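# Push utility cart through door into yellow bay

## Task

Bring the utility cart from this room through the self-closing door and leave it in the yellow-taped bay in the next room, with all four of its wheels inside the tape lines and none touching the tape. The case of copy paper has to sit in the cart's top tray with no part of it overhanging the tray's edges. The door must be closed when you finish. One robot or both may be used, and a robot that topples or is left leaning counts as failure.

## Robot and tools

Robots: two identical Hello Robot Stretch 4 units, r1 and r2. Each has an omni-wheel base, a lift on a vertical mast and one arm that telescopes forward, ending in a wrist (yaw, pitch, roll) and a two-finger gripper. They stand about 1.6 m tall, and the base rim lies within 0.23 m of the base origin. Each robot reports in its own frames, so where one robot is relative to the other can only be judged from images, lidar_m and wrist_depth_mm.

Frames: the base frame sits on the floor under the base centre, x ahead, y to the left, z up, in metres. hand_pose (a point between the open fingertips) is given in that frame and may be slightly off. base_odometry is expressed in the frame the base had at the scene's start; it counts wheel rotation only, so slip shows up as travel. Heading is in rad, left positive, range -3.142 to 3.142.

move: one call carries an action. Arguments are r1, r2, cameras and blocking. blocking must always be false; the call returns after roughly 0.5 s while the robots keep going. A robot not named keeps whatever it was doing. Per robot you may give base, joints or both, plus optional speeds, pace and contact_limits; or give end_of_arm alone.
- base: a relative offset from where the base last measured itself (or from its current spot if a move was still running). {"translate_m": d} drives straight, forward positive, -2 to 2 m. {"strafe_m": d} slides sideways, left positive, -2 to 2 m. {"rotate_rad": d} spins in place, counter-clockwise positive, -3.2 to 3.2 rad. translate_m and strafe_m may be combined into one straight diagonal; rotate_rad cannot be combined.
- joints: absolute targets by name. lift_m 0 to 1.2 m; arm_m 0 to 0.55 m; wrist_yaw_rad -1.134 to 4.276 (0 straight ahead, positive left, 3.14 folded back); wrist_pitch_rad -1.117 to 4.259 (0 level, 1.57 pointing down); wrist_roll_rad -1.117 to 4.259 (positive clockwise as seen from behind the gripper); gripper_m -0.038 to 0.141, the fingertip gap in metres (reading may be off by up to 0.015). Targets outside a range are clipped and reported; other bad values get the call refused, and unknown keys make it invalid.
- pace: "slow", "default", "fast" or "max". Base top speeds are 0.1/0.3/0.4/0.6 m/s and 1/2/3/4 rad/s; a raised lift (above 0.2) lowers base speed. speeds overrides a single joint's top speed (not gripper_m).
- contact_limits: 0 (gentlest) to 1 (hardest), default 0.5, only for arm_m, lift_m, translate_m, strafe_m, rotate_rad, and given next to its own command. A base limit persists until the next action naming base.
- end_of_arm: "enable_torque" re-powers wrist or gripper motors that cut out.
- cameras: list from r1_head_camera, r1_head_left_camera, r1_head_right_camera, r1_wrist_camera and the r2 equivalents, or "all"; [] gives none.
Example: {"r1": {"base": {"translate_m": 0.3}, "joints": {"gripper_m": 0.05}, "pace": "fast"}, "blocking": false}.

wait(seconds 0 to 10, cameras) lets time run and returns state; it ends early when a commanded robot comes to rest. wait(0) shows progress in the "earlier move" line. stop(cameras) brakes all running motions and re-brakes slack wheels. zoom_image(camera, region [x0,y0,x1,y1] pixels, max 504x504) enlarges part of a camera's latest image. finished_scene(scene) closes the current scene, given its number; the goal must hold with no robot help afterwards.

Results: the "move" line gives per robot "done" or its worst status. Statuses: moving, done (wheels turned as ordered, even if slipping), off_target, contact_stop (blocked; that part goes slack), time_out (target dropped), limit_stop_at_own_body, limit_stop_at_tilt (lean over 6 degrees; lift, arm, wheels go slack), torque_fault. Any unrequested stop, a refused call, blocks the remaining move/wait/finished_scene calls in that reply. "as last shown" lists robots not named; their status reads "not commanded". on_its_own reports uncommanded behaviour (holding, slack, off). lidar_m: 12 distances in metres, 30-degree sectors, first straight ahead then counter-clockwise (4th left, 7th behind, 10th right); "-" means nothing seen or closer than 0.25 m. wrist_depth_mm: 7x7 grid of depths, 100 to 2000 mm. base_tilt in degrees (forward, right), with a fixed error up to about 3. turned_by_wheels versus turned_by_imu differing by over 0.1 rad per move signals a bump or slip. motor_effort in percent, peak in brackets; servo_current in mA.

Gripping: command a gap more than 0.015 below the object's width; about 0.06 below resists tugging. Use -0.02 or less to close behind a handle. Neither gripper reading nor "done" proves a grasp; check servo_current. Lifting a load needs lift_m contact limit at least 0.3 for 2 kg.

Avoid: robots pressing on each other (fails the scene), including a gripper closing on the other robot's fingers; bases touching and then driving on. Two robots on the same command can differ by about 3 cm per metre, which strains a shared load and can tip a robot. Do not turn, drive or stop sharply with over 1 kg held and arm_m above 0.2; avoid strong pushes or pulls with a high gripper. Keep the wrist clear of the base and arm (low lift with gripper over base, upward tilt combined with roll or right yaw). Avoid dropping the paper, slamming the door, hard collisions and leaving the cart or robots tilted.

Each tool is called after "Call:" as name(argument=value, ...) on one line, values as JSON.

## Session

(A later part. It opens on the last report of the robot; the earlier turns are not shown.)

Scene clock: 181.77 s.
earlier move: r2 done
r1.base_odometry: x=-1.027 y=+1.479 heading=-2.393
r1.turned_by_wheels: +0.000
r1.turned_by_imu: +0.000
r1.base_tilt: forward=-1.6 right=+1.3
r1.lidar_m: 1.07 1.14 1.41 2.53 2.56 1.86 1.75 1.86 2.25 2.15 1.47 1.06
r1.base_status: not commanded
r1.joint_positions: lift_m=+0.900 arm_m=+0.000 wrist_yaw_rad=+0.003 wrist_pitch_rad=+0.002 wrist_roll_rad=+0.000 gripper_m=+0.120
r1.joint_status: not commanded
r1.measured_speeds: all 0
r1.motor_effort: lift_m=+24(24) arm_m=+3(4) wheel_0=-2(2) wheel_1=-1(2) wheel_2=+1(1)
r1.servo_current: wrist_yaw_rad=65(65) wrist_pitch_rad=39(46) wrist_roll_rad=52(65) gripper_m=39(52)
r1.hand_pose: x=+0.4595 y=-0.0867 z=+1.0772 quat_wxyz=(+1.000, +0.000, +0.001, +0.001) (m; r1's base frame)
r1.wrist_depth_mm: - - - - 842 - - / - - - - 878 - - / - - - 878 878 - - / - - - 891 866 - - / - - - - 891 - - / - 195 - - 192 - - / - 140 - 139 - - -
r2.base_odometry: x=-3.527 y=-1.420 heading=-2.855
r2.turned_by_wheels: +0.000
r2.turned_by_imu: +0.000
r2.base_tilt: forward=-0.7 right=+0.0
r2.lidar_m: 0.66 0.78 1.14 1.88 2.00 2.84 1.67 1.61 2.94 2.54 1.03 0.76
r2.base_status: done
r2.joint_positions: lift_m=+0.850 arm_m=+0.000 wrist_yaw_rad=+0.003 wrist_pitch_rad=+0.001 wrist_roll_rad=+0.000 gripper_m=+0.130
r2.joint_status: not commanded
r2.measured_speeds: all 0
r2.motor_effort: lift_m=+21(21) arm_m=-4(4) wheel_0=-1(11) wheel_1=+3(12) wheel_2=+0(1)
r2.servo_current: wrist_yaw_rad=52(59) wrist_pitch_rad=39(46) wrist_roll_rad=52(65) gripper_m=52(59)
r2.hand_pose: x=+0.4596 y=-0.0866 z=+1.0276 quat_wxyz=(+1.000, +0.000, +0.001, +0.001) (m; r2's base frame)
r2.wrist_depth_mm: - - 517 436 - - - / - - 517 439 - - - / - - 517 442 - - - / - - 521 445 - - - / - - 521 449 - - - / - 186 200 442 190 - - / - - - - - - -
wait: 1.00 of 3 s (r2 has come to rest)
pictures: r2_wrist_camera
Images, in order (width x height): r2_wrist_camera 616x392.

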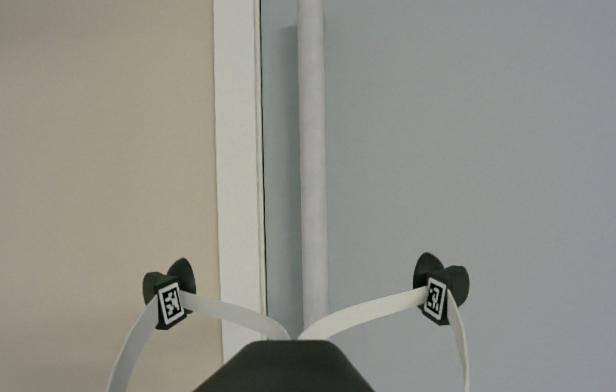

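Call:
move(blocking=false, r2={"joints":{"arm_m":0.26},"speeds":{"arm_m":0.2},"contact_limits":{"arm_m":0.1}}, cameras=[])

Call:
wait(seconds=4, cameras=["r2_wrist_camera"])

Call:
move(blocking=false, r2={"joints":{"gripper_m":-0.03}}, cameras=[])

Call:
wait(seconds=3, cameras=["r2_wrist_camera","r2_head_camera"])

Scene clock: 187.00 s.
move: r2 moving
r1: as last shown
r1.lidar_m: 1.09 1.13 1.45 2.53 2.54 1.84 1.74 1.84 2.24 2.17 1.48 1.05
r1.motor_effort: lift_m=+24(24) arm_m=+4(4) wheel_0=-2(3) wheel_1=-1(2) wheel_2=+1(1)
r1.servo_current: wrist_yaw_rad=59(72) wrist_pitch_rad=33(46) wrist_roll_rad=46(72) gripper_m=46(46)
r1.wrist_depth_mm: - - - - 854 - - / - - - - 866 - - / - - - 878 866 - - / - - - 891 878 - - / - - - - 891 - - / - 193 - - 191 - - / - 140 - 139 - - -
r2.base_odometry: x=-3.527 y=-1.420 heading=-2.855
r2.turned_by_wheels: +0.000
r2.turned_by_imu: +0.000
r2.base_tilt: forward=-0.7 right=+0.1
r2.lidar_m: 0.68 0.79 1.14 1.88 2.00 2.81 1.65 1.65 2.95 2.54 1.06 0.80
r2.base_status: not commanded
r2.joint_positions: lift_m=+0.850 arm_m=+0.051 wrist_yaw_rad=+0.003 wrist_pitch_rad=+0.001 wrist_roll_rad=+0.000 gripper_m=+0.130
r2.joint_status: arm_m moving
r2.measured_speeds: translate_m=+0.000 strafe_m=+0.000 rotate_rad=+0.000 lift_m=+0.000 arm_m=+0.195 wrist_yaw_rad=+0.000 wrist_pitch_rad=+0.000 wrist_roll_rad=+0.000
r2.motor_effort: lift_m=+21(21) arm_m=+3(13) wheel_0=-1(2) wheel_1=+3(4) wheel_2=+0(1)
r2.servo_current: wrist_yaw_rad=39(65) wrist_pitch_rad=39(46) wrist_roll_rad=46(52) gripper_m=52(59)
r2.contact_limits: arm_m 0.1
r2.hand_pose: x=+0.5101 y=-0.0866 z=+1.0276 quat_wxyz=(+1.000, +0.000, +0.001, +0.001) (m; r2's base frame)
r2.wrist_depth_mm: - - 469 394 - - - / - - 469 397 - - - / - - 477 402 - - - / - - 473 402 - - - / - - 477 402 - - - / - 186 218 402 190 - - / - - - - - - -
pictures: none
No camera images: "cameras" was empty.

Scene clock: 188.60 s.
earlier move: r2 done
r1.base_odometry: x=-1.027 y=+1.479 heading=-2.393
r1.turned_by_wheels: +0.000
r1.turned_by_imu: +0.000
r1.base_tilt: forward=-1.6 right=+1.3
r1.lidar_m: 1.08 1.12 1.43 2.55 2.54 1.85 1.75 1.86 2.26 2.16 1.48 1.05
r1.base_status: not commanded
r1.joint_positions: lift_m=+0.900 arm_m=+0.000 wrist_yaw_rad=+0.003 wrist_pitch_rad=+0.002 wrist_roll_rad=+0.000 gripper_m=+0.120
r1.joint_status: not commanded
r1.measured_speeds: all 0
r1.motor_effort: lift_m=+24(24) arm_m=+3(4) wheel_0=-2(3) wheel_1=-2(2) wheel_2=+0(1)
r1.servo_current: wrist_yaw_rad=59(78) wrist_pitch_rad=39(46) wrist_roll_rad=59(72) gripper_m=39(52)
r1.hand_pose: x=+0.4595 y=-0.0867 z=+1.0772 quat_wxyz=(+1.000, +0.000, +0.001, +0.001) (m; r1's base frame)
r1.wrist_depth_mm: - - - - 854 - - / - - - - 878 - - / - - - 878 878 - - / - - - 878 891 - - / - - - - 891 - - / - 194 - - 191 - - / - 140 - 139 - - -
r2.base_odometry: x=-3.527 y=-1.420 heading=-2.855
r2.turned_by_wheels: +0.000
r2.turned_by_imu: +0.000
r2.base_tilt: forward=-0.7 right=+0.1
r2.lidar_m: 0.67 0.79 1.14 1.88 2.01 2.83 1.66 1.65 2.94 2.52 1.02 0.76
r2.base_status: not commanded
r2.joint_positions: lift_m=+0.850 arm_m=+0.260 wrist_yaw_rad=+0.003 wrist_pitch_rad=+0.001 wrist_roll_rad=+0.000 gripper_m=+0.130
r2.joint_status: all done
r2.measured_speeds: all 0
r2.motor_effort: lift_m=+21(21) arm_m=+7(13) wheel_0=-1(2) wheel_1=+3(4) wheel_2=+0(1)
r2.servo_current: wrist_yaw_rad=39(65) wrist_pitch_rad=39(46) wrist_roll_rad=39(59) gripper_m=52(59)
r2.contact_limits: arm_m 0.1
r2.hand_pose: x=+0.7193 y=-0.0866 z=+1.0276 quat_wxyz=(+1.000, +0.000, +0.001, +0.001) (m; r2's base frame)
r2.wrist_depth_mm: 277 257 265 185 254 249 246 / 278 259 266 183 256 251 247 / 279 262 267 184 256 252 248 / 281 260 268 186 259 254 250 / 283 264 271 187 260 255 252 / 286 265 271 186 260 256 253 / 287 267 264 - 262 258 255
wait: 1.60 of 4 s (r2 has come to rest)
pictures: r2_wrist_camera
Images, in order (width x height): r2_wrist_camera 616x392.

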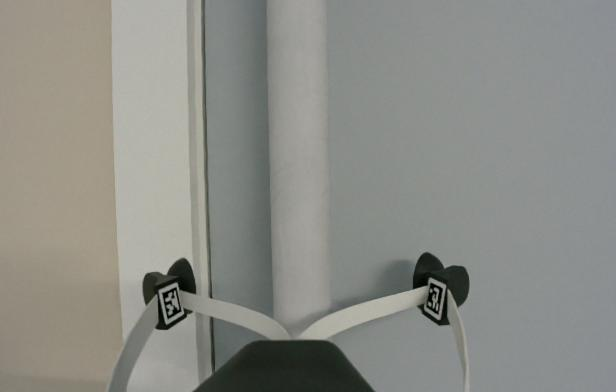

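Scene clock: 189.10 s.
move: r2 moving
r1: as last shown
r1.base_tilt: forward=-1.6 right=+1.2
r1.lidar_m: 1.08 1.14 1.46 2.53 2.53 1.81 1.76 1.84 2.25 2.15 1.50 1.07
r1.motor_effort: lift_m=+24(24) arm_m=+4(4) wheel_0=-2(3) wheel_1=-1(2) wheel_2=+1(1)
r1.servo_current: wrist_yaw_rad=46(59) wrist_pitch_rad=46(46) wrist_roll_rad=46(59) gripper_m=46(46)
r1.wrist_depth_mm: - - - - 854 - - / - - - - 878 - - / - - - 891 878 - - / - - - 891 891 - - / - - - - 891 - - / - 194 - - 191 - - / - 140 - 139 - - -
r2.base_odometry: x=-3.527 y=-1.420 heading=-2.855
r2.turned_by_wheels: +0.000
r2.turned_by_imu: +0.000
r2.base_tilt: forward=-0.6 right=+0.1
r2.lidar_m: 0.68 0.78 1.13 1.90 2.01 2.84 1.65 1.66 2.94 2.54 1.05 0.77
r2.base_status: not commanded
r2.joint_positions: lift_m=+0.850 arm_m=+0.260 wrist_yaw_rad=+0.003 wrist_pitch_rad=+0.001 wrist_roll_rad=+0.000 gripper_m=+0.117
r2.joint_status: gripper_m moving
r2.measured_speeds: all 0
r2.motor_effort: lift_m=+21(21) arm_m=+8(8) wheel_0=-2(2) wheel_1=+4(4) wheel_2=+0(0)
r2.servo_current: wrist_yaw_rad=46(65) wrist_pitch_rad=39(46) wrist_roll_rad=52(59) gripper_m=143(143)
r2.contact_limits: arm_m 0.1
r2.hand_pose: x=+0.7193 y=-0.0866 z=+1.0276 quat_wxyz=(+1.000, +0.000, +0.001, +0.001) (m; r2's base frame)
r2.wrist_depth_mm: 277 256 264 185 255 250 246 / 277 258 267 182 256 250 247 / 278 262 268 184 257 253 248 / 282 262 268 186 258 254 250 / 285 263 271 187 259 255 251 / 286 265 264 186 214 255 252 / 287 282 264 - 264 258 255
pictures: none
No camera images: "cameras" was empty.

Scene clock: 190.93 s.
earlier move: r2 done
r1.base_odometry: x=-1.027 y=+1.479 heading=-2.393
r1.turned_by_wheels: +0.000
r1.turned_by_imu: +0.000
r1.base_tilt: forward=-1.6 right=+1.3
r1.lidar_m: 1.10 1.16 1.44 2.54 2.54 1.84 1.74 1.82 2.23 2.17 1.47 1.05
r1.base_status: not commanded
r1.joint_positions: lift_m=+0.900 arm_m=+0.000 wrist_yaw_rad=+0.003 wrist_pitch_rad=+0.002 wrist_roll_rad=+0.000 gripper_m=+0.120
r1.joint_status: not commanded
r1.measured_speeds: all 0
r1.motor_effort: lift_m=+24(24) arm_m=+3(4) wheel_0=-2(3) wheel_1=-1(2) wheel_2=+1(1)
r1.servo_current: wrist_yaw_rad=52(72) wrist_pitch_rad=52(52) wrist_roll_rad=52(65) gripper_m=46(52)
r1.hand_pose: x=+0.4595 y=-0.0867 z=+1.0772 quat_wxyz=(+1.000, +0.000, +0.001, +0.001) (m; r1's base frame)
r1.wrist_depth_mm: - - - - 809 - - / - - - - 866 - - / - - - 891 891 - - / - - - 904 891 - - / - - - - 917 - - / - 193 - - 191 - - / - 140 - 139 - - -
r2.base_odometry: x=-3.528 y=-1.420 heading=-2.855
r2.turned_by_wheels: +0.000
r2.turned_by_imu: +0.000
r2.base_tilt: forward=-0.6 right=+0.1
r2.lidar_m: 0.67 0.79 1.16 1.86 2.01 2.84 1.67 1.62 2.95 2.53 1.00 0.76
r2.base_status: not commanded
r2.joint_positions: lift_m=+0.850 arm_m=+0.260 wrist_yaw_rad=+0.004 wrist_pitch_rad=+0.001 wrist_roll_rad=+0.000 gripper_m=-0.028
r2.joint_status: all done
r2.measured_speeds: all 0
r2.motor_effort: lift_m=+21(21) arm_m=-4(8) wheel_0=-3(3) wheel_1=+1(4) wheel_2=+6(6)
r2.servo_current: wrist_yaw_rad=46(65) wrist_pitch_rad=33(46) wrist_roll_rad=46(59) gripper_m=156(364)
r2.contact_limits: arm_m 0.1
r2.hand_pose: x=+0.7197 y=-0.0864 z=+1.0276 quat_wxyz=(+1.000, +0.000, +0.001, +0.002) (m; r2's base frame)
r2.wrist_depth_mm: 274 255 248 164 239 236 231 / 276 257 249 167 239 236 233 / 279 258 251 167 241 237 234 / 279 260 252 169 244 239 236 / 283 262 253 170 245 239 237 / 285 264 186 171 179 240 237 / 285 266 260 - 247 241 240
wait: 1.83 of 3 s (r2 has come to rest)
pictures: r2_head_camera, r2_wrist_camera
Images, in order (width x height): r2_head_camera 420x560, r2_wrist_camera 616x392.

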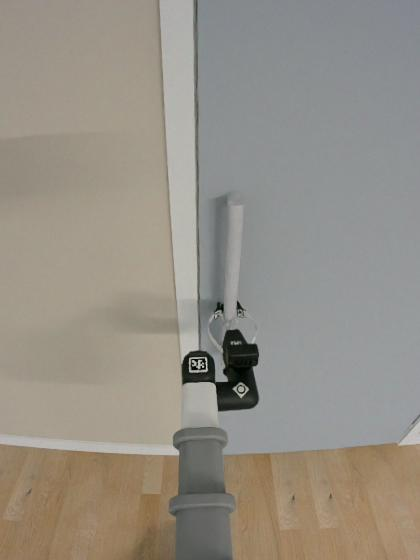

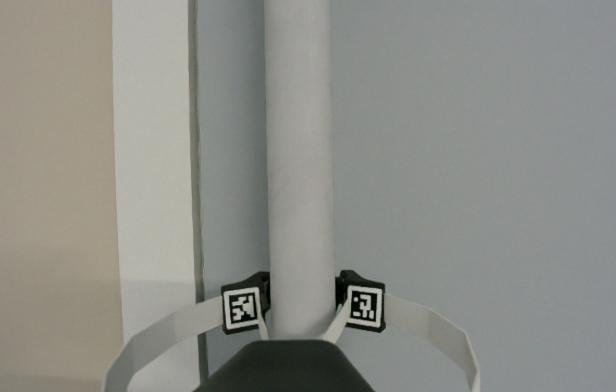

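Call:
move(blocking=false, r2={"base":{"translate_m":-0.334,"strafe_m":-0.217},"joints":{"wrist_yaw_rad":0.39},"speeds":{"wrist_yaw_rad":0.12},"pace":"slow","contact_limits":{"translate_m":0.6}}, cameras=[])

Call:
wait(seconds=6, cameras=["r2_wrist_camera","r2_head_camera","r2_head_left_camera"])

Scene clock: 211.80 s.
move: r2 moving
r1: as last shown
r1.lidar_m: 1.11 1.15 1.43 2.56 2.53 1.87 1.76 1.87 2.23 2.17 1.47 1.06
r1.motor_effort: lift_m=+24(24) arm_m=+3(4) wheel_0=-2(3) wheel_1=-1(1) wheel_2=+1(1)
r1.servo_current: wrist_yaw_rad=52(52) wrist_pitch_rad=46(46) wrist_roll_rad=33(59) gripper_m=46(46)
r1.wrist_depth_mm: - - - - 798 - - / - - - - 866 - - / - - - 904 904 - - / - - - 904 917 - - / - - - - 904 - - / - 193 - - 191 - - / - 141 - 139 - - -
r2.base_odometry: x=-3.519 y=-1.409 heading=-2.854
r2.turned_by_wheels: +0.000
r2.turned_by_imu: -0.001
r2.base_tilt: forward=-0.6 right=+0.1
r2.lidar_m: 0.67 0.80 1.16 1.90 2.00 2.83 1.63 1.62 2.96 2.56 1.04 0.77
r2.base_status: translate_m moving; strafe_m moving
r2.joint_positions: lift_m=+0.850 arm_m=+0.260 wrist_yaw_rad=+0.051 wrist_pitch_rad=+0.001 wrist_roll_rad=+0.000 gripper_m=-0.028
r2.joint_status: wrist_yaw_rad moving
r2.measured_speeds: translate_m=-0.046 strafe_m=-0.031 rotate_rad=+0.002 lift_m=+0.000 arm_m=+0.000 wrist_yaw_rad=+0.124 wrist_pitch_rad=+0.000 wrist_roll_rad=+0.000
r2.motor_effort: lift_m=+21(21) arm_m=-4(5) wheel_0=-4(8) wheel_1=-10(13) wheel_2=+17(17)
r2.servo_current: wrist_yaw_rad=52(130) wrist_pitch_rad=46(46) wrist_roll_rad=39(59) gripper_m=150(156)
r2.contact_limits: arm_m 0.1; translate_m 0.6
r2.hand_pose: x=+0.7235 y=-0.0725 z=+1.0276 quat_wxyz=(+1.000, +0.000, +0.001, +0.026) (m; r2's base frame)
r2.wrist_depth_mm: 290 267 250 164 238 231 227 / 291 268 252 166 238 232 229 / 294 270 254 167 240 234 229 / 297 272 254 167 242 236 232 / 298 287 257 170 243 237 232 / 300 290 186 169 180 237 234 / 300 296 268 - 245 237 236
pictures: none
No camera images: "cameras" was empty.

Scene clock: 216.47 s.
earlier move: r2 done
r1.base_odometry: x=-1.027 y=+1.479 heading=-2.393
r1.turned_by_wheels: +0.000
r1.turned_by_imu: +0.000
r1.base_tilt: forward=-1.6 right=+1.2
r1.lidar_m: 1.12 1.23 1.43 2.53 2.57 1.84 1.77 1.85 2.24 2.16 1.46 1.04
r1.base_status: not commanded
r1.joint_positions: lift_m=+0.900 arm_m=+0.000 wrist_yaw_rad=+0.003 wrist_pitch_rad=+0.002 wrist_roll_rad=+0.000 gripper_m=+0.120
r1.joint_status: not commanded
r1.measured_speeds: all 0
r1.motor_effort: lift_m=+24(24) arm_m=+4(4) wheel_0=-2(3) wheel_1=-1(2) wheel_2=+0(1)
r1.servo_current: wrist_yaw_rad=39(72) wrist_pitch_rad=39(52) wrist_roll_rad=46(72) gripper_m=39(52)
r1.hand_pose: x=+0.4595 y=-0.0867 z=+1.0772 quat_wxyz=(+1.000, +0.000, +0.001, +0.001) (m; r1's base frame)
r1.wrist_depth_mm: - - - - - - - / - - - - - - - / - - - 1205 - - - / - - - 1182 - - - / - - - 1229 - - - / - 194 - - 211 - - / - 140 - 143 - - -
r2.base_odometry: x=-3.270 y=-1.117 heading=-2.852
r2.turned_by_wheels: +0.003
r2.turned_by_imu: +0.050
r2.base_tilt: forward=-0.7 right=+0.0
r2.lidar_m: 0.64 1.12 1.65 2.13 2.25 3.32 1.28 3.46 2.69 2.63 1.41 0.85
r2.base_status: done
r2.joint_positions: lift_m=+0.850 arm_m=+0.260 wrist_yaw_rad=+0.406 wrist_pitch_rad=+0.001 wrist_roll_rad=+0.000 gripper_m=-0.028
r2.joint_status: all done
r2.measured_speeds: all 0
r2.motor_effort: lift_m=+21(21) arm_m=-6(7) wheel_0=+16(23) wheel_1=-2(15) wheel_2=+22(29)
r2.servo_current: wrist_yaw_rad=85(130) wrist_pitch_rad=39(52) wrist_roll_rad=39(59) gripper_m=124(156)
r2.contact_limits: arm_m 0.1; translate_m 0.6
r2.hand_pose: x=+0.7305 y=+0.0336 z=+1.0276 quat_wxyz=(+0.979, +0.000, +0.001, +0.202) (m; r2's base frame)
r2.wrist_depth_mm: - - 252 165 228 217 210 / - - 252 166 230 219 211 / - - 253 166 231 220 213 / - - 255 167 234 222 213 / - - 258 167 235 222 215 / - - 181 168 181 224 216 / - - - - 235 220 217
wait: 4.67 of 6 s (r2 has come to rest)
pictures: r2_head_camera, r2_head_left_camera, r2_wrist_camera
Images, in order (width x height): r2_head_camera 420x560, r2_head_left_camera 420x672, r2_wrist_camera 616x392.

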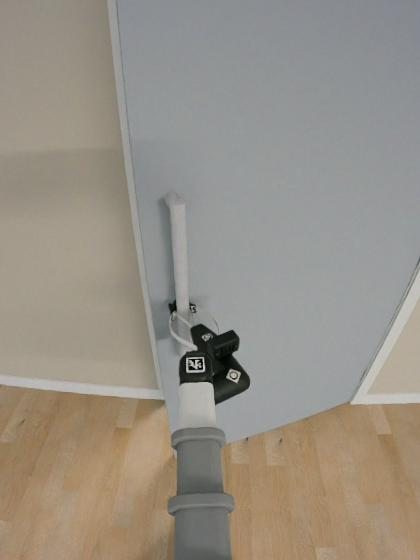

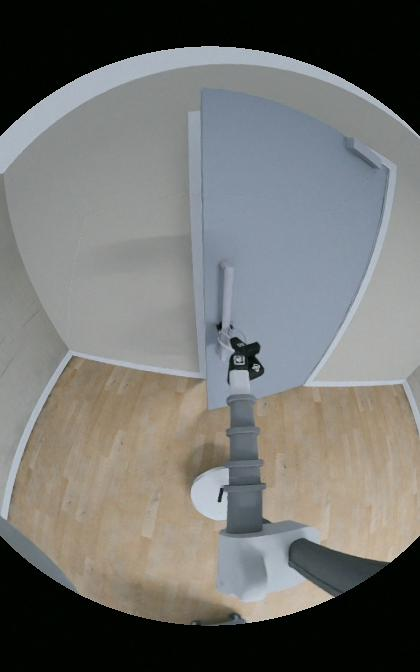

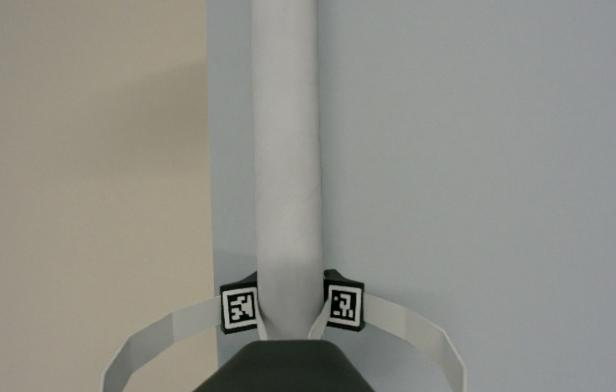

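Call:
move(blocking=false, r2={"base":{"translate_m":-0.235,"strafe_m":-0.32},"joints":{"wrist_yaw_rad":0.74},"speeds":{"wrist_yaw_rad":0.1},"pace":"slow","contact_limits":{"translate_m":0.6}}, cameras=[])

Call:
wait(seconds=6, cameras=["r2_wrist_camera","r2_head_left_camera"])

Scene clock: 226.87 s.
move: r2 moving
r1: as last shown
r1.base_tilt: forward=-1.6 right=+1.3
r1.lidar_m: 1.14 1.23 1.45 2.55 2.57 1.83 1.75 1.86 2.26 2.15 1.48 1.06
r1.motor_effort: lift_m=+24(24) arm_m=+4(4) wheel_0=-2(2) wheel_1=-2(2) wheel_2=+1(1)
r1.servo_current: wrist_yaw_rad=46(59) wrist_pitch_rad=39(52) wrist_roll_rad=52(59) gripper_m=46(46)
r1.wrist_depth_mm: - - - - - - - / - - - - - - - / - - - 1205 - - - / - - - 1205 - - - / - - - - - - - / - 195 - - 210 - - / - 140 - 143 - - -
r2.base_odometry: x=-3.266 y=-1.105 heading=-2.849
r2.turned_by_wheels: +0.003
r2.turned_by_imu: +0.003
r2.base_tilt: forward=-0.6 right=+0.1
r2.lidar_m: 0.66 1.13 1.69 2.13 2.29 3.33 1.28 3.42 2.66 2.61 1.40 0.87
r2.base_status: translate_m moving; strafe_m moving
r2.joint_positions: lift_m=+0.850 arm_m=+0.260 wrist_yaw_rad=+0.442 wrist_pitch_rad=+0.001 wrist_roll_rad=+0.000 gripper_m=-0.028
r2.joint_status: wrist_yaw_rad moving
r2.measured_speeds: translate_m=-0.029 strafe_m=-0.039 rotate_rad=-0.002 lift_m=+0.000 arm_m=+0.000 wrist_yaw_rad=+0.099 wrist_pitch_rad=+0.000 wrist_roll_rad=+0.000
r2.motor_effort: lift_m=+21(21) arm_m=-6(7) wheel_0=+13(18) wheel_1=-5(7) wheel_2=+25(25)
r2.servo_current: wrist_yaw_rad=26(72) wrist_pitch_rad=46(46) wrist_roll_rad=39(52) gripper_m=117(124)
r2.contact_limits: arm_m 0.1; translate_m 0.6
r2.hand_pose: x=+0.7291 y=+0.0444 z=+1.0276 quat_wxyz=(+0.976, +0.000, +0.001, +0.219) (m; r2's base frame)
r2.wrist_depth_mm: - - 253 164 227 216 208 / - - 253 164 229 217 - / - - 254 165 230 219 211 / - - 258 167 233 220 211 / - - 258 166 234 221 212 / - - 183 167 181 221 214 / - - - - 234 220 215
pictures: none
No camera images: "cameras" was empty.

Scene clock: 232.03 s.
earlier move: r2 done
r1.base_odometry: x=-1.027 y=+1.479 heading=-2.393
r1.turned_by_wheels: +0.000
r1.turned_by_imu: +0.000
r1.base_tilt: forward=-1.6 right=+1.3
r1.lidar_m: 1.13 1.21 1.44 2.54 2.53 1.85 1.77 1.85 2.22 2.16 1.45 1.06
r1.base_status: not commanded
r1.joint_positions: lift_m=+0.900 arm_m=+0.000 wrist_yaw_rad=+0.003 wrist_pitch_rad=+0.002 wrist_roll_rad=+0.000 gripper_m=+0.120
r1.joint_status: not commanded
r1.measured_speeds: all 0
r1.motor_effort: lift_m=+24(24) arm_m=+4(4) wheel_0=-2(3) wheel_1=-1(2) wheel_2=+1(1)
r1.servo_current: wrist_yaw_rad=59(72) wrist_pitch_rad=33(52) wrist_roll_rad=33(72) gripper_m=46(52)
r1.hand_pose: x=+0.4595 y=-0.0867 z=+1.0772 quat_wxyz=(+1.000, +0.000, +0.001, +0.001) (m; r1's base frame)
r1.wrist_depth_mm: - - - - - - - / - - - - - - - / - - - - - - - / - - - - - - - / - - - - - - - / - 194 - - 211 - - / - 140 - 143 - - -
r2.base_odometry: x=-3.137 y=-0.743 heading=-2.850
r2.turned_by_wheels: +0.000
r2.turned_by_imu: +0.243
r2.base_tilt: forward=-0.7 right=+0.0
r2.lidar_m: 0.63 0.73 2.46 2.49 3.00 1.12 1.39 2.57 2.29 2.05 1.28 0.83
r2.base_status: done
r2.joint_positions: lift_m=+0.850 arm_m=+0.260 wrist_yaw_rad=+0.751 wrist_pitch_rad=+0.001 wrist_roll_rad=+0.000 gripper_m=-0.028
r2.joint_status: all done
r2.measured_speeds: translate_m=+0.000 strafe_m=-0.001 rotate_rad=-0.002 lift_m=+0.000 arm_m=+0.000 wrist_yaw_rad=+0.000 wrist_pitch_rad=+0.000 wrist_roll_rad=+0.000
r2.motor_effort: lift_m=+21(21) arm_m=-9(10) wheel_0=+12(28) wheel_1=+2(9) wheel_2=+14(29)
r2.servo_current: wrist_yaw_rad=72(104) wrist_pitch_rad=39(46) wrist_roll_rad=65(65) gripper_m=117(124)
r2.contact_limits: arm_m 0.1; translate_m 0.6
r2.hand_pose: x=+0.7016 y=+0.1330 z=+1.0276 quat_wxyz=(+0.930, +0.000, +0.000, +0.367) (m; r2's base frame)
r2.wrist_depth_mm: - - - 164 214 189 174 / - - - 164 216 190 175 / - - - 165 218 191 176 / - - - 167 219 196 180 / - - - 166 221 195 178 / - - 186 167 179 195 179 / - - - - 220 190 180
wait: 5.17 of 6 s (r2 has come to rest)
pictures: r2_head_left_camera, r2_wrist_camera
Images, in order (width x height): r2_head_left_camera 420x672, r2_wrist_camera 616x392.

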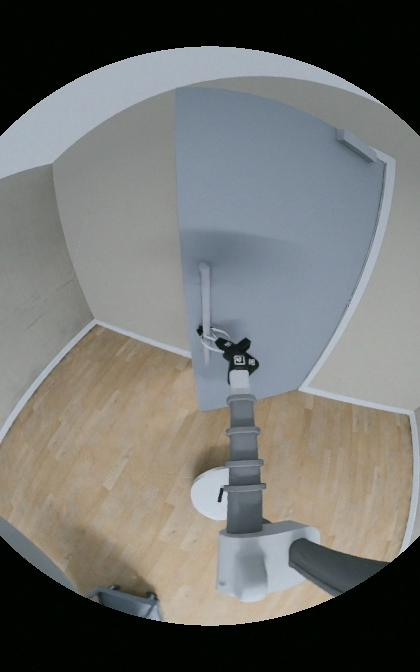

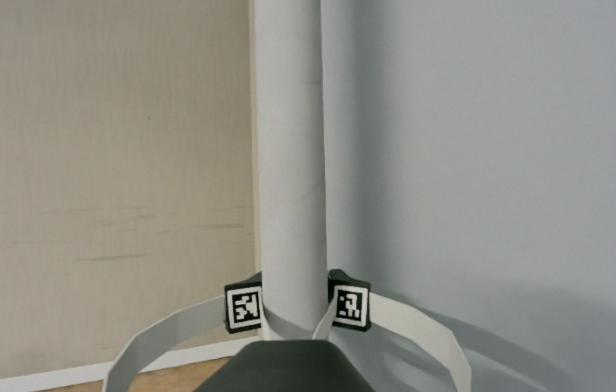

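Call:
move(blocking=false, r2={"base":{"translate_m":-0.22,"strafe_m":-0.31},"joints":{"wrist_yaw_rad":0.88},"speeds":{"wrist_yaw_rad":0.05},"pace":"slow","contact_limits":{"translate_m":0.6}}, cameras=[])

Call:
wait(seconds=6, cameras=["r2_wrist_camera","r2_head_left_camera"])

Scene clock: 248.53 s.
move: r2 moving
r1: as last shown
r1.lidar_m: 1.15 1.23 1.44 2.54 2.55 1.85 1.73 1.87 2.24 2.17 1.49 1.06
r1.motor_effort: lift_m=+24(24) arm_m=+4(4) wheel_0=-2(2) wheel_1=-1(2) wheel_2=+0(1)
r1.servo_current: wrist_yaw_rad=39(52) wrist_pitch_rad=39(52) wrist_roll_rad=39(65) gripper_m=39(46)
r1.wrist_depth_mm: - - - - - - - / - - - - - - - / - - - - - - - / - - - - - - - / - - - - - - - / - 193 - - 210 - - / - 140 - 143 - - -
r2.base_odometry: x=-3.133 y=-0.731 heading=-2.846
r2.turned_by_wheels: +0.003
r2.turned_by_imu: +0.005
r2.base_tilt: forward=-0.6 right=+0.0
r2.lidar_m: 0.66 0.71 2.45 2.45 3.05 1.17 1.41 2.54 2.27 2.03 1.29 0.84
r2.base_status: translate_m moving; strafe_m moving
r2.joint_positions: lift_m=+0.850 arm_m=+0.260 wrist_yaw_rad=+0.768 wrist_pitch_rad=+0.001 wrist_roll_rad=+0.000 gripper_m=-0.028
r2.joint_status: wrist_yaw_rad moving
r2.measured_speeds: translate_m=-0.027 strafe_m=-0.039 rotate_rad=+0.003 lift_m=+0.000 arm_m=+0.000 wrist_yaw_rad=+0.058 wrist_pitch_rad=+0.000 wrist_roll_rad=+0.000
r2.motor_effort: lift_m=+21(21) arm_m=-9(9) wheel_0=+16(18) wheel_1=-6(9) wheel_2=+25(25)
r2.servo_current: wrist_yaw_rad=33(104) wrist_pitch_rad=33(46) wrist_roll_rad=59(59) gripper_m=124(124)
r2.contact_limits: arm_m 0.1; translate_m 0.6
r2.hand_pose: x=+0.6994 y=+0.1375 z=+1.0276 quat_wxyz=(+0.927, +0.000, +0.000, +0.375) (m; r2's base frame)
r2.wrist_depth_mm: - - - 163 215 189 173 / - - - 164 216 189 174 / - - - 165 218 192 176 / - - - 167 219 196 - / - - - 166 222 195 178 / - - 186 167 180 191 179 / - - - - 220 189 179
pictures: none
No camera images: "cameras" was empty.

Scene clock: 253.27 s.
earlier move: r2 done
r1.base_odometry: x=-1.027 y=+1.479 heading=-2.393
r1.turned_by_wheels: +0.000
r1.turned_by_imu: +0.000
r1.base_tilt: forward=-1.6 right=+1.3
r1.lidar_m: 1.17 1.20 1.42 2.54 2.55 1.86 1.74 1.81 2.22 2.15 1.49 1.06
r1.base_status: not commanded
r1.joint_positions: lift_m=+0.900 arm_m=+0.000 wrist_yaw_rad=+0.003 wrist_pitch_rad=+0.002 wrist_roll_rad=+0.000 gripper_m=+0.120
r1.joint_status: not commanded
r1.measured_speeds: all 0
r1.motor_effort: lift_m=+24(24) arm_m=+4(4) wheel_0=-2(3) wheel_1=-1(2) wheel_2=+1(1)
r1.servo_current: wrist_yaw_rad=59(72) wrist_pitch_rad=39(52) wrist_roll_rad=46(65) gripper_m=39(52)
r1.hand_pose: x=+0.4595 y=-0.0867 z=+1.0772 quat_wxyz=(+1.000, +0.000, +0.001, +0.001) (m; r1's base frame)
r1.wrist_depth_mm: - - - - - - - / - - - - - - - / - - - - - - - / - - - - - - - / - - - - - - - / - 194 - - 210 - - / - 140 - 144 - - -
r2.base_odometry: x=-3.017 y=-0.383 heading=-2.847
r2.turned_by_wheels: -0.001
r2.turned_by_imu: +0.362
r2.base_tilt: forward=-0.7 right=+0.0
r2.lidar_m: 0.62 0.72 2.77 3.12 1.26 1.68 2.38 1.99 1.98 1.31 1.05 0.75
r2.base_status: done
r2.joint_positions: lift_m=+0.850 arm_m=+0.260 wrist_yaw_rad=+0.889 wrist_pitch_rad=+0.001 wrist_roll_rad=+0.000 gripper_m=-0.028
r2.joint_status: all done
r2.measured_speeds: all 0
r2.motor_effort: lift_m=+21(21) arm_m=-10(10) wheel_0=+12(28) wheel_1=+0(9) wheel_2=+15(30)
r2.servo_current: wrist_yaw_rad=52(104) wrist_pitch_rad=39(46) wrist_roll_rad=39(72) gripper_m=117(124)
r2.contact_limits: arm_m 0.1; translate_m 0.6
r2.hand_pose: x=+0.6810 y=+0.1687 z=+1.0276 quat_wxyz=(+0.903, +0.000, +0.000, +0.430) (m; r2's base frame)
r2.wrist_depth_mm: - - - 163 210 170 - / - - - 166 212 171 153 / - - - 164 213 177 - / - - - 167 216 174 - / - - - 166 217 175 157 / - - 186 166 180 176 - / - - - - 212 163 -
wait: 4.73 of 6 s (r2 has come to rest)
pictures: r2_head_left_camera, r2_wrist_camera
Images, in order (width x height): r2_head_left_camera 420x672, r2_wrist_camera 616x392.

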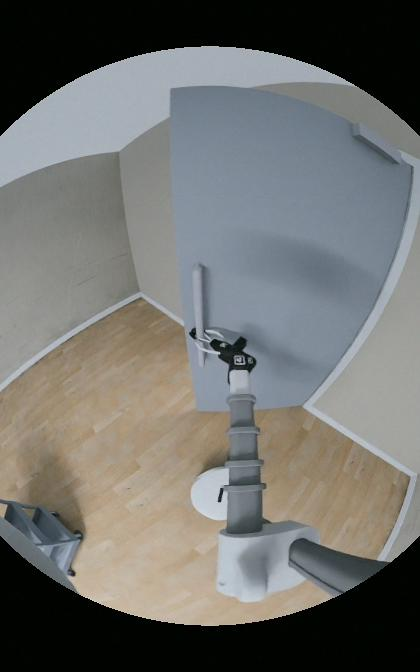

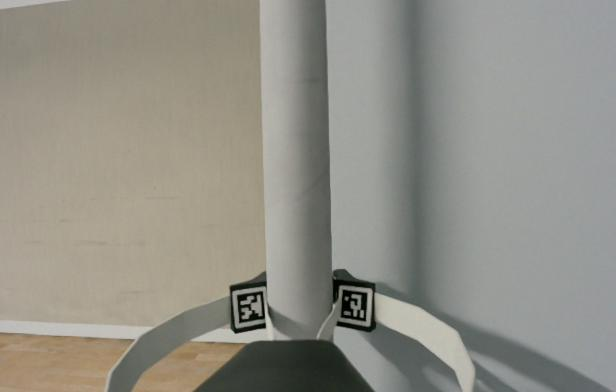

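Call:
move(blocking=false, r2={"base":{"translate_m":-0.31,"strafe_m":-0.05},"joints":{"wrist_yaw_rad":0.55},"speeds":{"wrist_yaw_rad":0.12},"pace":"slow","contact_limits":{"translate_m":0.6}}, cameras=[])

Call:
wait(seconds=6, cameras=["r2_wrist_camera","r2_head_left_camera"])

Scene clock: 270.60 s.
move: r2 moving
r1: as last shown
r1.lidar_m: 1.13 1.23 1.42 2.54 2.50 1.84 1.75 1.84 2.26 2.16 1.48 1.04
r1.motor_effort: lift_m=+24(24) arm_m=+4(4) wheel_0=-2(2) wheel_1=-1(2) wheel_2=+1(1)
r1.servo_current: wrist_yaw_rad=46(59) wrist_pitch_rad=46(46) wrist_roll_rad=39(59) gripper_m=39(46)
r1.wrist_depth_mm: - - - - - - - / - - - - - - - / - - - - - - - / - - - - - - - / - - - - - - - / - 194 - - 210 - - / - 140 - 143 - - -
r2.base_odometry: x=-3.006 y=-0.377 heading=-2.845
r2.turned_by_wheels: +0.002
r2.turned_by_imu: +0.011
r2.base_tilt: forward=-0.7 right=+0.0
r2.lidar_m: 0.63 0.74 2.78 3.13 1.23 1.69 2.38 1.97 1.97 1.33 1.06 0.75
r2.base_status: translate_m moving; strafe_m moving
r2.joint_positions: lift_m=+0.850 arm_m=+0.260 wrist_yaw_rad=+0.854 wrist_pitch_rad=+0.001 wrist_roll_rad=+0.000 gripper_m=-0.028
r2.joint_status: wrist_yaw_rad moving
r2.measured_speeds: translate_m=-0.045 strafe_m=-0.009 rotate_rad=+0.001 lift_m=+0.000 arm_m=+0.000 wrist_yaw_rad=-0.118 wrist_pitch_rad=+0.000 wrist_roll_rad=+0.000
r2.motor_effort: lift_m=+21(21) arm_m=-10(11) wheel_0=+9(12) wheel_1=-6(7) wheel_2=+23(26)
r2.servo_current: wrist_yaw_rad=189(189) wrist_pitch_rad=39(46) wrist_roll_rad=46(65) gripper_m=117(124)
r2.contact_limits: arm_m 0.1; translate_m 0.6
r2.hand_pose: x=+0.6867 y=+0.1599 z=+1.0276 quat_wxyz=(+0.910, +0.000, +0.000, +0.414) (m; r2's base frame)
r2.wrist_depth_mm: - - - 163 209 171 - / - - - 165 211 172 154 / - - - 164 219 174 - / - - - 167 215 175 - / - - - 166 216 175 - / - - 187 167 180 177 - / - - - - 211 168 -
pictures: none
No camera images: "cameras" was empty.

Scene clock: 274.50 s.
earlier move: r2 off_target
r1.base_odometry: x=-1.027 y=+1.479 heading=-2.393
r1.turned_by_wheels: +0.000
r1.turned_by_imu: +0.000
r1.base_tilt: forward=-1.6 right=+1.3
r1.lidar_m: 1.13 1.25 1.43 2.57 2.54 1.85 1.76 1.86 2.24 2.16 1.48 1.06
r1.base_status: not commanded
r1.joint_positions: lift_m=+0.900 arm_m=+0.000 wrist_yaw_rad=+0.003 wrist_pitch_rad=+0.002 wrist_roll_rad=+0.000 gripper_m=+0.120
r1.joint_status: not commanded
r1.measured_speeds: all 0
r1.motor_effort: lift_m=+24(24) arm_m=+4(4) wheel_0=-2(3) wheel_1=-1(2) wheel_2=+0(1)
r1.servo_current: wrist_yaw_rad=39(72) wrist_pitch_rad=46(52) wrist_roll_rad=46(72) gripper_m=39(52)
r1.hand_pose: x=+0.4595 y=-0.0867 z=+1.0772 quat_wxyz=(+1.000, +0.000, +0.001, +0.001) (m; r1's base frame)
r1.wrist_depth_mm: - - - - - - - / - - - - - - - / - - - - - - - / - - - - - - - / - - - - - - - / - 194 186 - 210 - - / - 140 - 144 - - -
r2.base_odometry: x=-2.736 y=-0.245 heading=-2.846
r2.turned_by_wheels: -0.001
r2.turned_by_imu: +0.115
r2.base_tilt: forward=-0.6 right=+0.1
r2.lidar_m: 0.65 2.78 2.98 1.19 1.19 3.21 1.97 1.75 1.75 1.37 1.22 0.81
r2.base_status: done
r2.joint_positions: lift_m=+0.850 arm_m=+0.260 wrist_yaw_rad=+0.578 wrist_pitch_rad=+0.001 wrist_roll_rad=+0.000 gripper_m=-0.029
r2.joint_status: wrist_yaw_rad off_target (ended at +0.582, target +0.550)
r2.measured_speeds: all 0
r2.on_its_own: wrist_yaw_rad is at rest, and its servo_current (176 mA) is outside its rest range (0 to 104 mA)
r2.motor_effort: lift_m=+21(21) arm_m=-8(11) wheel_0=+6(19) wheel_1=-5(10) wheel_2=+19(31)
r2.servo_current: wrist_yaw_rad=176(299) wrist_pitch_rad=33(46) wrist_roll_rad=46(65) gripper_m=117(124)
r2.contact_limits: arm_m 0.1; translate_m 0.6
r2.hand_pose: x=+0.7205 y=+0.0843 z=+1.0276 quat_wxyz=(+0.959, +0.000, +0.001, +0.285) (m; r2's base frame)
r2.wrist_depth_mm: - - - 163 219 198 185 / - - - 164 221 200 186 / - - - 164 221 201 187 / - - - 167 224 202 189 / - - - 166 225 203 - / - - 186 167 182 204 191 / - - - - 224 199 191
wait: 3.90 of 6 s (r2 has come to rest)
pictures: r2_head_left_camera, r2_wrist_camera
Images, in order (width x height): r2_head_left_camera 420x672, r2_wrist_camera 616x392.

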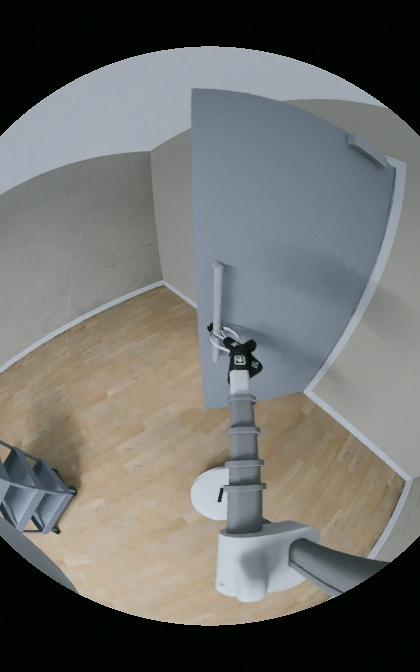

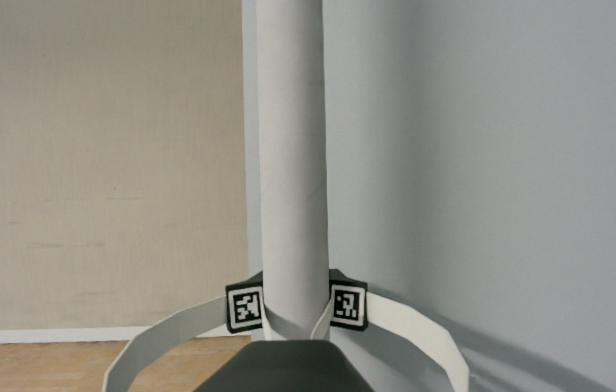

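Call:
move(blocking=false, r2={"base":{"translate_m":-0.38,"strafe_m":-0.25},"joints":{"wrist_yaw_rad":0.55},"pace":"slow","contact_limits":{"translate_m":0.6}}, cameras=[])

Call:
wait(seconds=7, cameras=["r2_wrist_camera","r2_head_left_camera","r1_head_camera"])

Scene clock: 285.00 s.
move: r2 moving
r1: as last shown
r1.lidar_m: 1.15 1.24 1.45 2.54 2.55 1.86 1.75 1.85 2.24 2.14 1.47 1.05
r1.servo_current: wrist_yaw_rad=33(65) wrist_pitch_rad=46(46) wrist_roll_rad=52(65) gripper_m=39(46)
r1.wrist_depth_mm: - - - - - - - / - - - - - - - / - - - - - - - / - - 1708 - - - - / - - - - - - - / - 195 - - 210 - - / - 140 - 144 - - -
r2.base_odometry: x=-2.726 y=-0.234 heading=-2.843
r2.turned_by_wheels: +0.003
r2.turned_by_imu: +0.003
r2.base_tilt: forward=-0.6 right=+0.0
r2.lidar_m: 0.64 2.78 3.00 1.21 1.22 3.22 1.95 1.72 1.74 1.41 1.22 0.84
r2.base_status: translate_m moving; strafe_m moving
r2.joint_positions: lift_m=+0.850 arm_m=+0.260 wrist_yaw_rad=+0.577 wrist_pitch_rad=+0.001 wrist_roll_rad=+0.000 gripper_m=-0.029
r2.joint_status: wrist_yaw_rad off_target (ended at +0.577, target +0.550)
r2.measured_speeds: translate_m=-0.045 strafe_m=-0.029 rotate_rad=+0.002 lift_m=+0.000 arm_m=+0.000 wrist_yaw_rad=+0.000 wrist_pitch_rad=+0.000 wrist_roll_rad=+0.000
r2.motor_effort: lift_m=+21(21) arm_m=-8(8) wheel_0=+15(17) wheel_1=-6(8) wheel_2=+23(23)
r2.servo_current: wrist_yaw_rad=182(182) wrist_pitch_rad=33(46) wrist_roll_rad=46(46) gripper_m=117(117)
r2.contact_limits: arm_m 0.1; translate_m 0.6
r2.hand_pose: x=+0.7206 y=+0.0840 z=+1.0276 quat_wxyz=(+0.959, +0.000, +0.001, +0.284) (m; r2's base frame)
r2.wrist_depth_mm: - - - 164 218 198 186 / - - - 164 221 199 187 / - - - 165 222 202 188 / - - - 167 223 202 189 / - - - 166 226 204 - / - - 186 167 182 206 191 / - - - - 224 199 192
pictures: none
No camera images: "cameras" was empty.

Scene clock: 290.23 s.
earlier move: r2 done
r1.base_odometry: x=-1.027 y=+1.479 heading=-2.393
r1.turned_by_wheels: +0.000
r1.turned_by_imu: +0.000
r1.base_tilt: forward=-1.6 right=+1.3
r1.lidar_m: 1.16 1.23 1.45 2.55 2.56 1.84 1.75 1.84 2.24 2.17 1.50 1.07
r1.base_status: not commanded
r1.joint_positions: lift_m=+0.900 arm_m=+0.000 wrist_yaw_rad=+0.003 wrist_pitch_rad=+0.002 wrist_roll_rad=+0.000 gripper_m=+0.120
r1.joint_status: not commanded
r1.measured_speeds: all 0
r1.motor_effort: lift_m=+24(24) arm_m=+3(4) wheel_0=-2(3) wheel_1=-1(2) wheel_2=+1(1)
r1.servo_current: wrist_yaw_rad=46(78) wrist_pitch_rad=39(52) wrist_roll_rad=52(65) gripper_m=46(52)
r1.hand_pose: x=+0.4595 y=-0.0867 z=+1.0772 quat_wxyz=(+1.000, +0.000, +0.001, +0.001) (m; r1's base frame)
r1.wrist_depth_mm: - - - - - - - / - - - - - - - / - - - - - - - / - - - - - - - / - - - - - - - / - 195 - - 211 - - / - 141 - 144 - - -
r2.base_odometry: x=-2.446 y=+0.106 heading=-2.842
r2.turned_by_wheels: +0.001
r2.turned_by_imu: +0.163
r2.base_tilt: forward=-0.7 right=+0.0
r2.lidar_m: 0.65 3.40 3.52 1.43 4.57 2.01 1.41 1.32 1.37 1.29 1.21 0.92
r2.base_status: done
r2.joint_positions: lift_m=+0.850 arm_m=+0.260 wrist_yaw_rad=+0.577 wrist_pitch_rad=+0.001 wrist_roll_rad=+0.000 gripper_m=-0.029
r2.joint_status: wrist_yaw_rad off_target (ended at +0.577, target +0.550)
r2.measured_speeds: all 0
r2.on_its_own: wrist_yaw_rad is at rest, and its servo_current (176 mA) is outside its rest range (0 to 104 mA)
r2.motor_effort: lift_m=+21(21) arm_m=-7(8) wheel_0=+22(28) wheel_1=+0(8) wheel_2=+20(30)
r2.servo_current: wrist_yaw_rad=176(182) wrist_pitch_rad=39(46) wrist_roll_rad=46(59) gripper_m=104(124)
r2.contact_limits: arm_m 0.1; translate_m 0.6
r2.hand_pose: x=+0.7205 y=+0.0840 z=+1.0276 quat_wxyz=(+0.959, +0.000, +0.001, +0.284) (m; r2's base frame)
r2.wrist_depth_mm: - - 256 163 226 213 206 / - - 257 163 229 215 - / - - 259 169 229 217 208 / - - 259 169 231 217 209 / - - - 166 233 220 211 / - - 185 167 228 220 211 / - - 1983 - 231 217 212
wait: 5.23 of 7 s (r2 has come to rest)
pictures: r1_head_camera, r2_head_left_camera, r2_wrist_camera
Images, in order (width x height): r1_head_camera 420x560, r2_head_left_camera 420x672, r2_wrist_camera 616x392.

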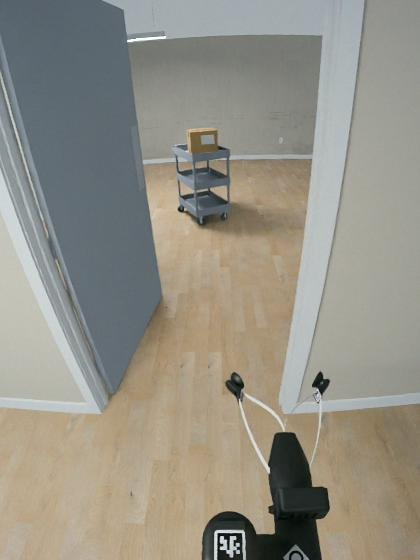

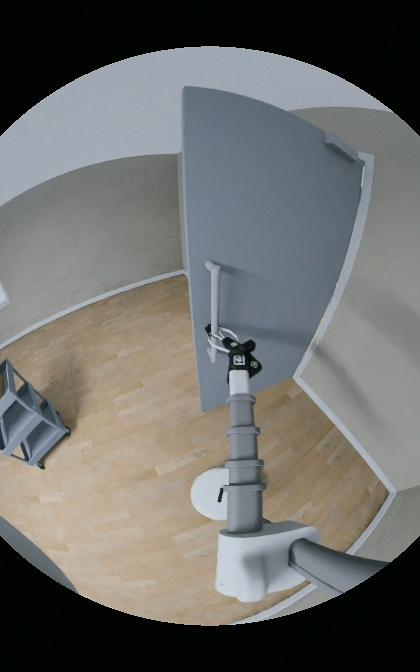

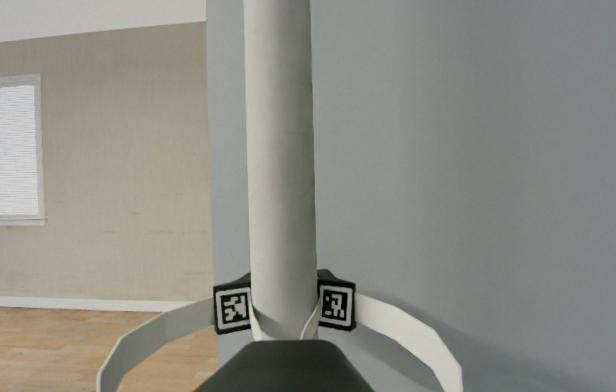

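Call:
move(blocking=false, r2={"base":{"translate_m":-0.25,"strafe_m":-0.28},"joints":{"wrist_yaw_rad":0.5},"pace":"slow","contact_limits":{"translate_m":0.6}}, cameras=[])

Call:
wait(seconds=7, cameras=["r2_wrist_camera","r2_head_left_camera","r1_head_camera"])

Scene clock: 302.30 s.
move: r2 moving
r1: as last shown
r1.lidar_m: 1.14 1.20 1.44 2.54 2.56 1.85 1.76 1.83 2.25 2.14 1.49 1.06
r1.motor_effort: lift_m=+24(24) arm_m=+4(4) wheel_0=-2(3) wheel_1=-1(1) wheel_2=+1(1)
r1.servo_current: wrist_yaw_rad=65(72) wrist_pitch_rad=52(52) wrist_roll_rad=72(72) gripper_m=39(46)
r1.wrist_depth_mm: - - - - - - - / - - - - - - - / - - - - - - - / - - - - - - - / - - - - - - - / - 193 - - 211 - - / - 141 - 144 - - -
r2.base_odometry: x=-2.441 y=+0.117 heading=-2.839
r2.turned_by_wheels: +0.004
r2.turned_by_imu: +0.013
r2.base_tilt: forward=-0.7 right=+0.0
r2.lidar_m: 0.67 3.42 1.84 1.46 4.58 1.98 1.39 1.30 1.34 1.29 1.20 0.91
r2.base_status: translate_m moving; strafe_m moving
r2.joint_positions: lift_m=+0.850 arm_m=+0.260 wrist_yaw_rad=+0.553 wrist_pitch_rad=+0.001 wrist_roll_rad=+0.000 gripper_m=-0.029
r2.joint_status: wrist_yaw_rad moving
r2.measured_speeds: translate_m=-0.032 strafe_m=-0.040 rotate_rad=+0.002 lift_m=+0.000 arm_m=+0.000 wrist_yaw_rad=+0.000 wrist_pitch_rad=+0.000 wrist_roll_rad=+0.000
r2.motor_effort: lift_m=+21(21) arm_m=-7(7) wheel_0=+25(30) wheel_1=-1(3) wheel_2=+23(24)
r2.servo_current: wrist_yaw_rad=520(572) wrist_pitch_rad=39(46) wrist_roll_rad=52(52) gripper_m=104(111)
r2.contact_limits: arm_m 0.1; translate_m 0.6
r2.hand_pose: x=+0.7224 y=+0.0770 z=+1.0276 quat_wxyz=(+0.962, +0.000, +0.001, +0.273) (m; r2's base frame)
r2.wrist_depth_mm: - - 254 176 226 214 206 / - - 256 165 228 216 207 / - - 256 172 229 218 209 / - - 259 172 231 218 211 / - - 262 171 232 220 211 / - - 182 167 229 221 213 / - - 1921 - 232 218 213
pictures: none
No camera images: "cameras" was empty.

Scene clock: 306.83 s.
earlier move: r2 off_target
r1.base_odometry: x=-1.027 y=+1.479 heading=-2.393
r1.turned_by_wheels: +0.000
r1.turned_by_imu: +0.000
r1.base_tilt: forward=-1.6 right=+1.3
r1.lidar_m: 1.14 1.24 1.45 2.53 2.55 1.85 1.75 1.82 2.23 2.14 1.50 1.07
r1.base_status: not commanded
r1.joint_positions: lift_m=+0.900 arm_m=+0.000 wrist_yaw_rad=+0.003 wrist_pitch_rad=+0.002 wrist_roll_rad=+0.000 gripper_m=+0.120
r1.joint_status: not commanded
r1.measured_speeds: all 0
r1.motor_effort: lift_m=+24(24) arm_m=+3(4) wheel_0=-2(3) wheel_1=-2(2) wheel_2=+0(1)
r1.servo_current: wrist_yaw_rad=26(72) wrist_pitch_rad=33(52) wrist_roll_rad=39(72) gripper_m=33(52)
r1.hand_pose: x=+0.4595 y=-0.0867 z=+1.0772 quat_wxyz=(+1.000, +0.000, +0.001, +0.001) (m; r1's base frame)
r1.wrist_depth_mm: - - - - - - - / - - - - - - - / - - - - - - - / - - - - - - - / - - - - - - - / - 198 - - 210 - - / - 186 - 143 - - -
r2.base_odometry: x=-2.291 y=+0.447 heading=-2.839
r2.turned_by_wheels: +0.000
r2.turned_by_imu: +0.282
r2.base_tilt: forward=-0.7 right=+0.0
r2.lidar_m: 0.67 3.65 1.77 1.97 2.23 1.28 1.09 1.07 1.22 1.03 1.01 0.87
r2.base_status: done
r2.joint_positions: lift_m=+0.850 arm_m=+0.260 wrist_yaw_rad=+0.545 wrist_pitch_rad=+0.001 wrist_roll_rad=+0.000 gripper_m=-0.029
r2.joint_status: wrist_yaw_rad off_target (ended at +0.553, target +0.500)
r2.measured_speeds: all 0
r2.on_its_own: wrist_yaw_rad is at rest, and its servo_current (397 mA) is outside its rest range (0 to 104 mA)
r2.motor_effort: lift_m=+21(21) arm_m=-7(8) wheel_0=+23(33) wheel_1=+3(6) wheel_2=+17(28)
r2.servo_current: wrist_yaw_rad=397(572) wrist_pitch_rad=39(46) wrist_roll_rad=46(59) gripper_m=104(117)
r2.contact_limits: arm_m 0.1; translate_m 0.6
r2.hand_pose: x=+0.7230 y=+0.0749 z=+1.0276 quat_wxyz=(+0.963, +0.000, +0.001, +0.269) (m; r2's base frame)
r2.wrist_depth_mm: - - 258 230 221 206 196 / - - 260 165 223 207 197 / - - 263 234 224 208 199 / - - 265 174 226 210 200 / - - 265 173 228 211 200 / - - 182 167 221 212 203 / - - - - 227 208 202
wait: 4.53 of 7 s (r2 has come to rest)
pictures: r1_head_camera, r2_head_left_camera, r2_wrist_camera
Images, in order (width x height): r1_head_camera 420x560, r2_head_left_camera 420x672, r2_wrist_camera 616x392.

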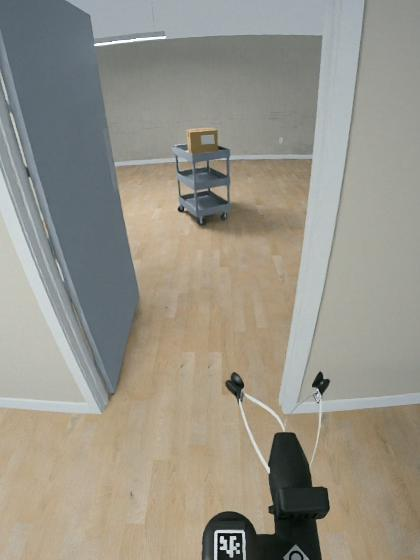

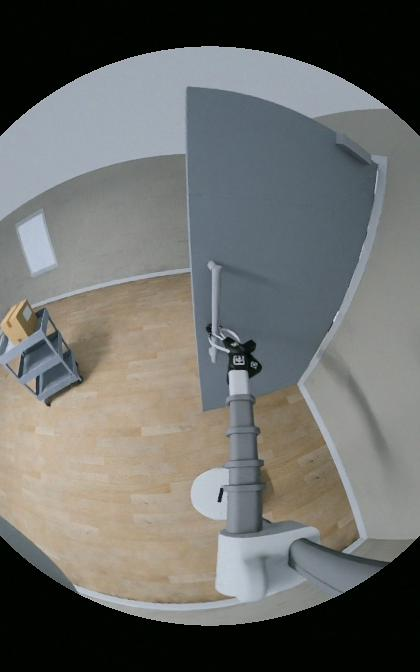

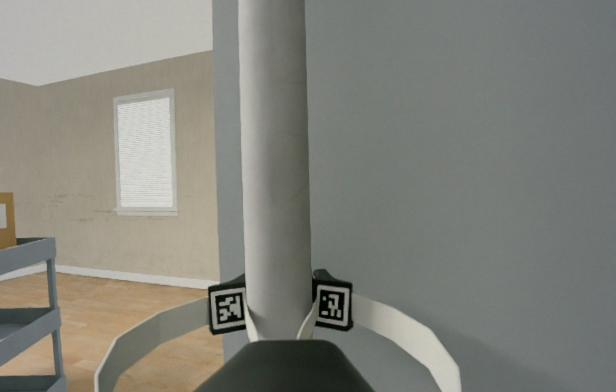

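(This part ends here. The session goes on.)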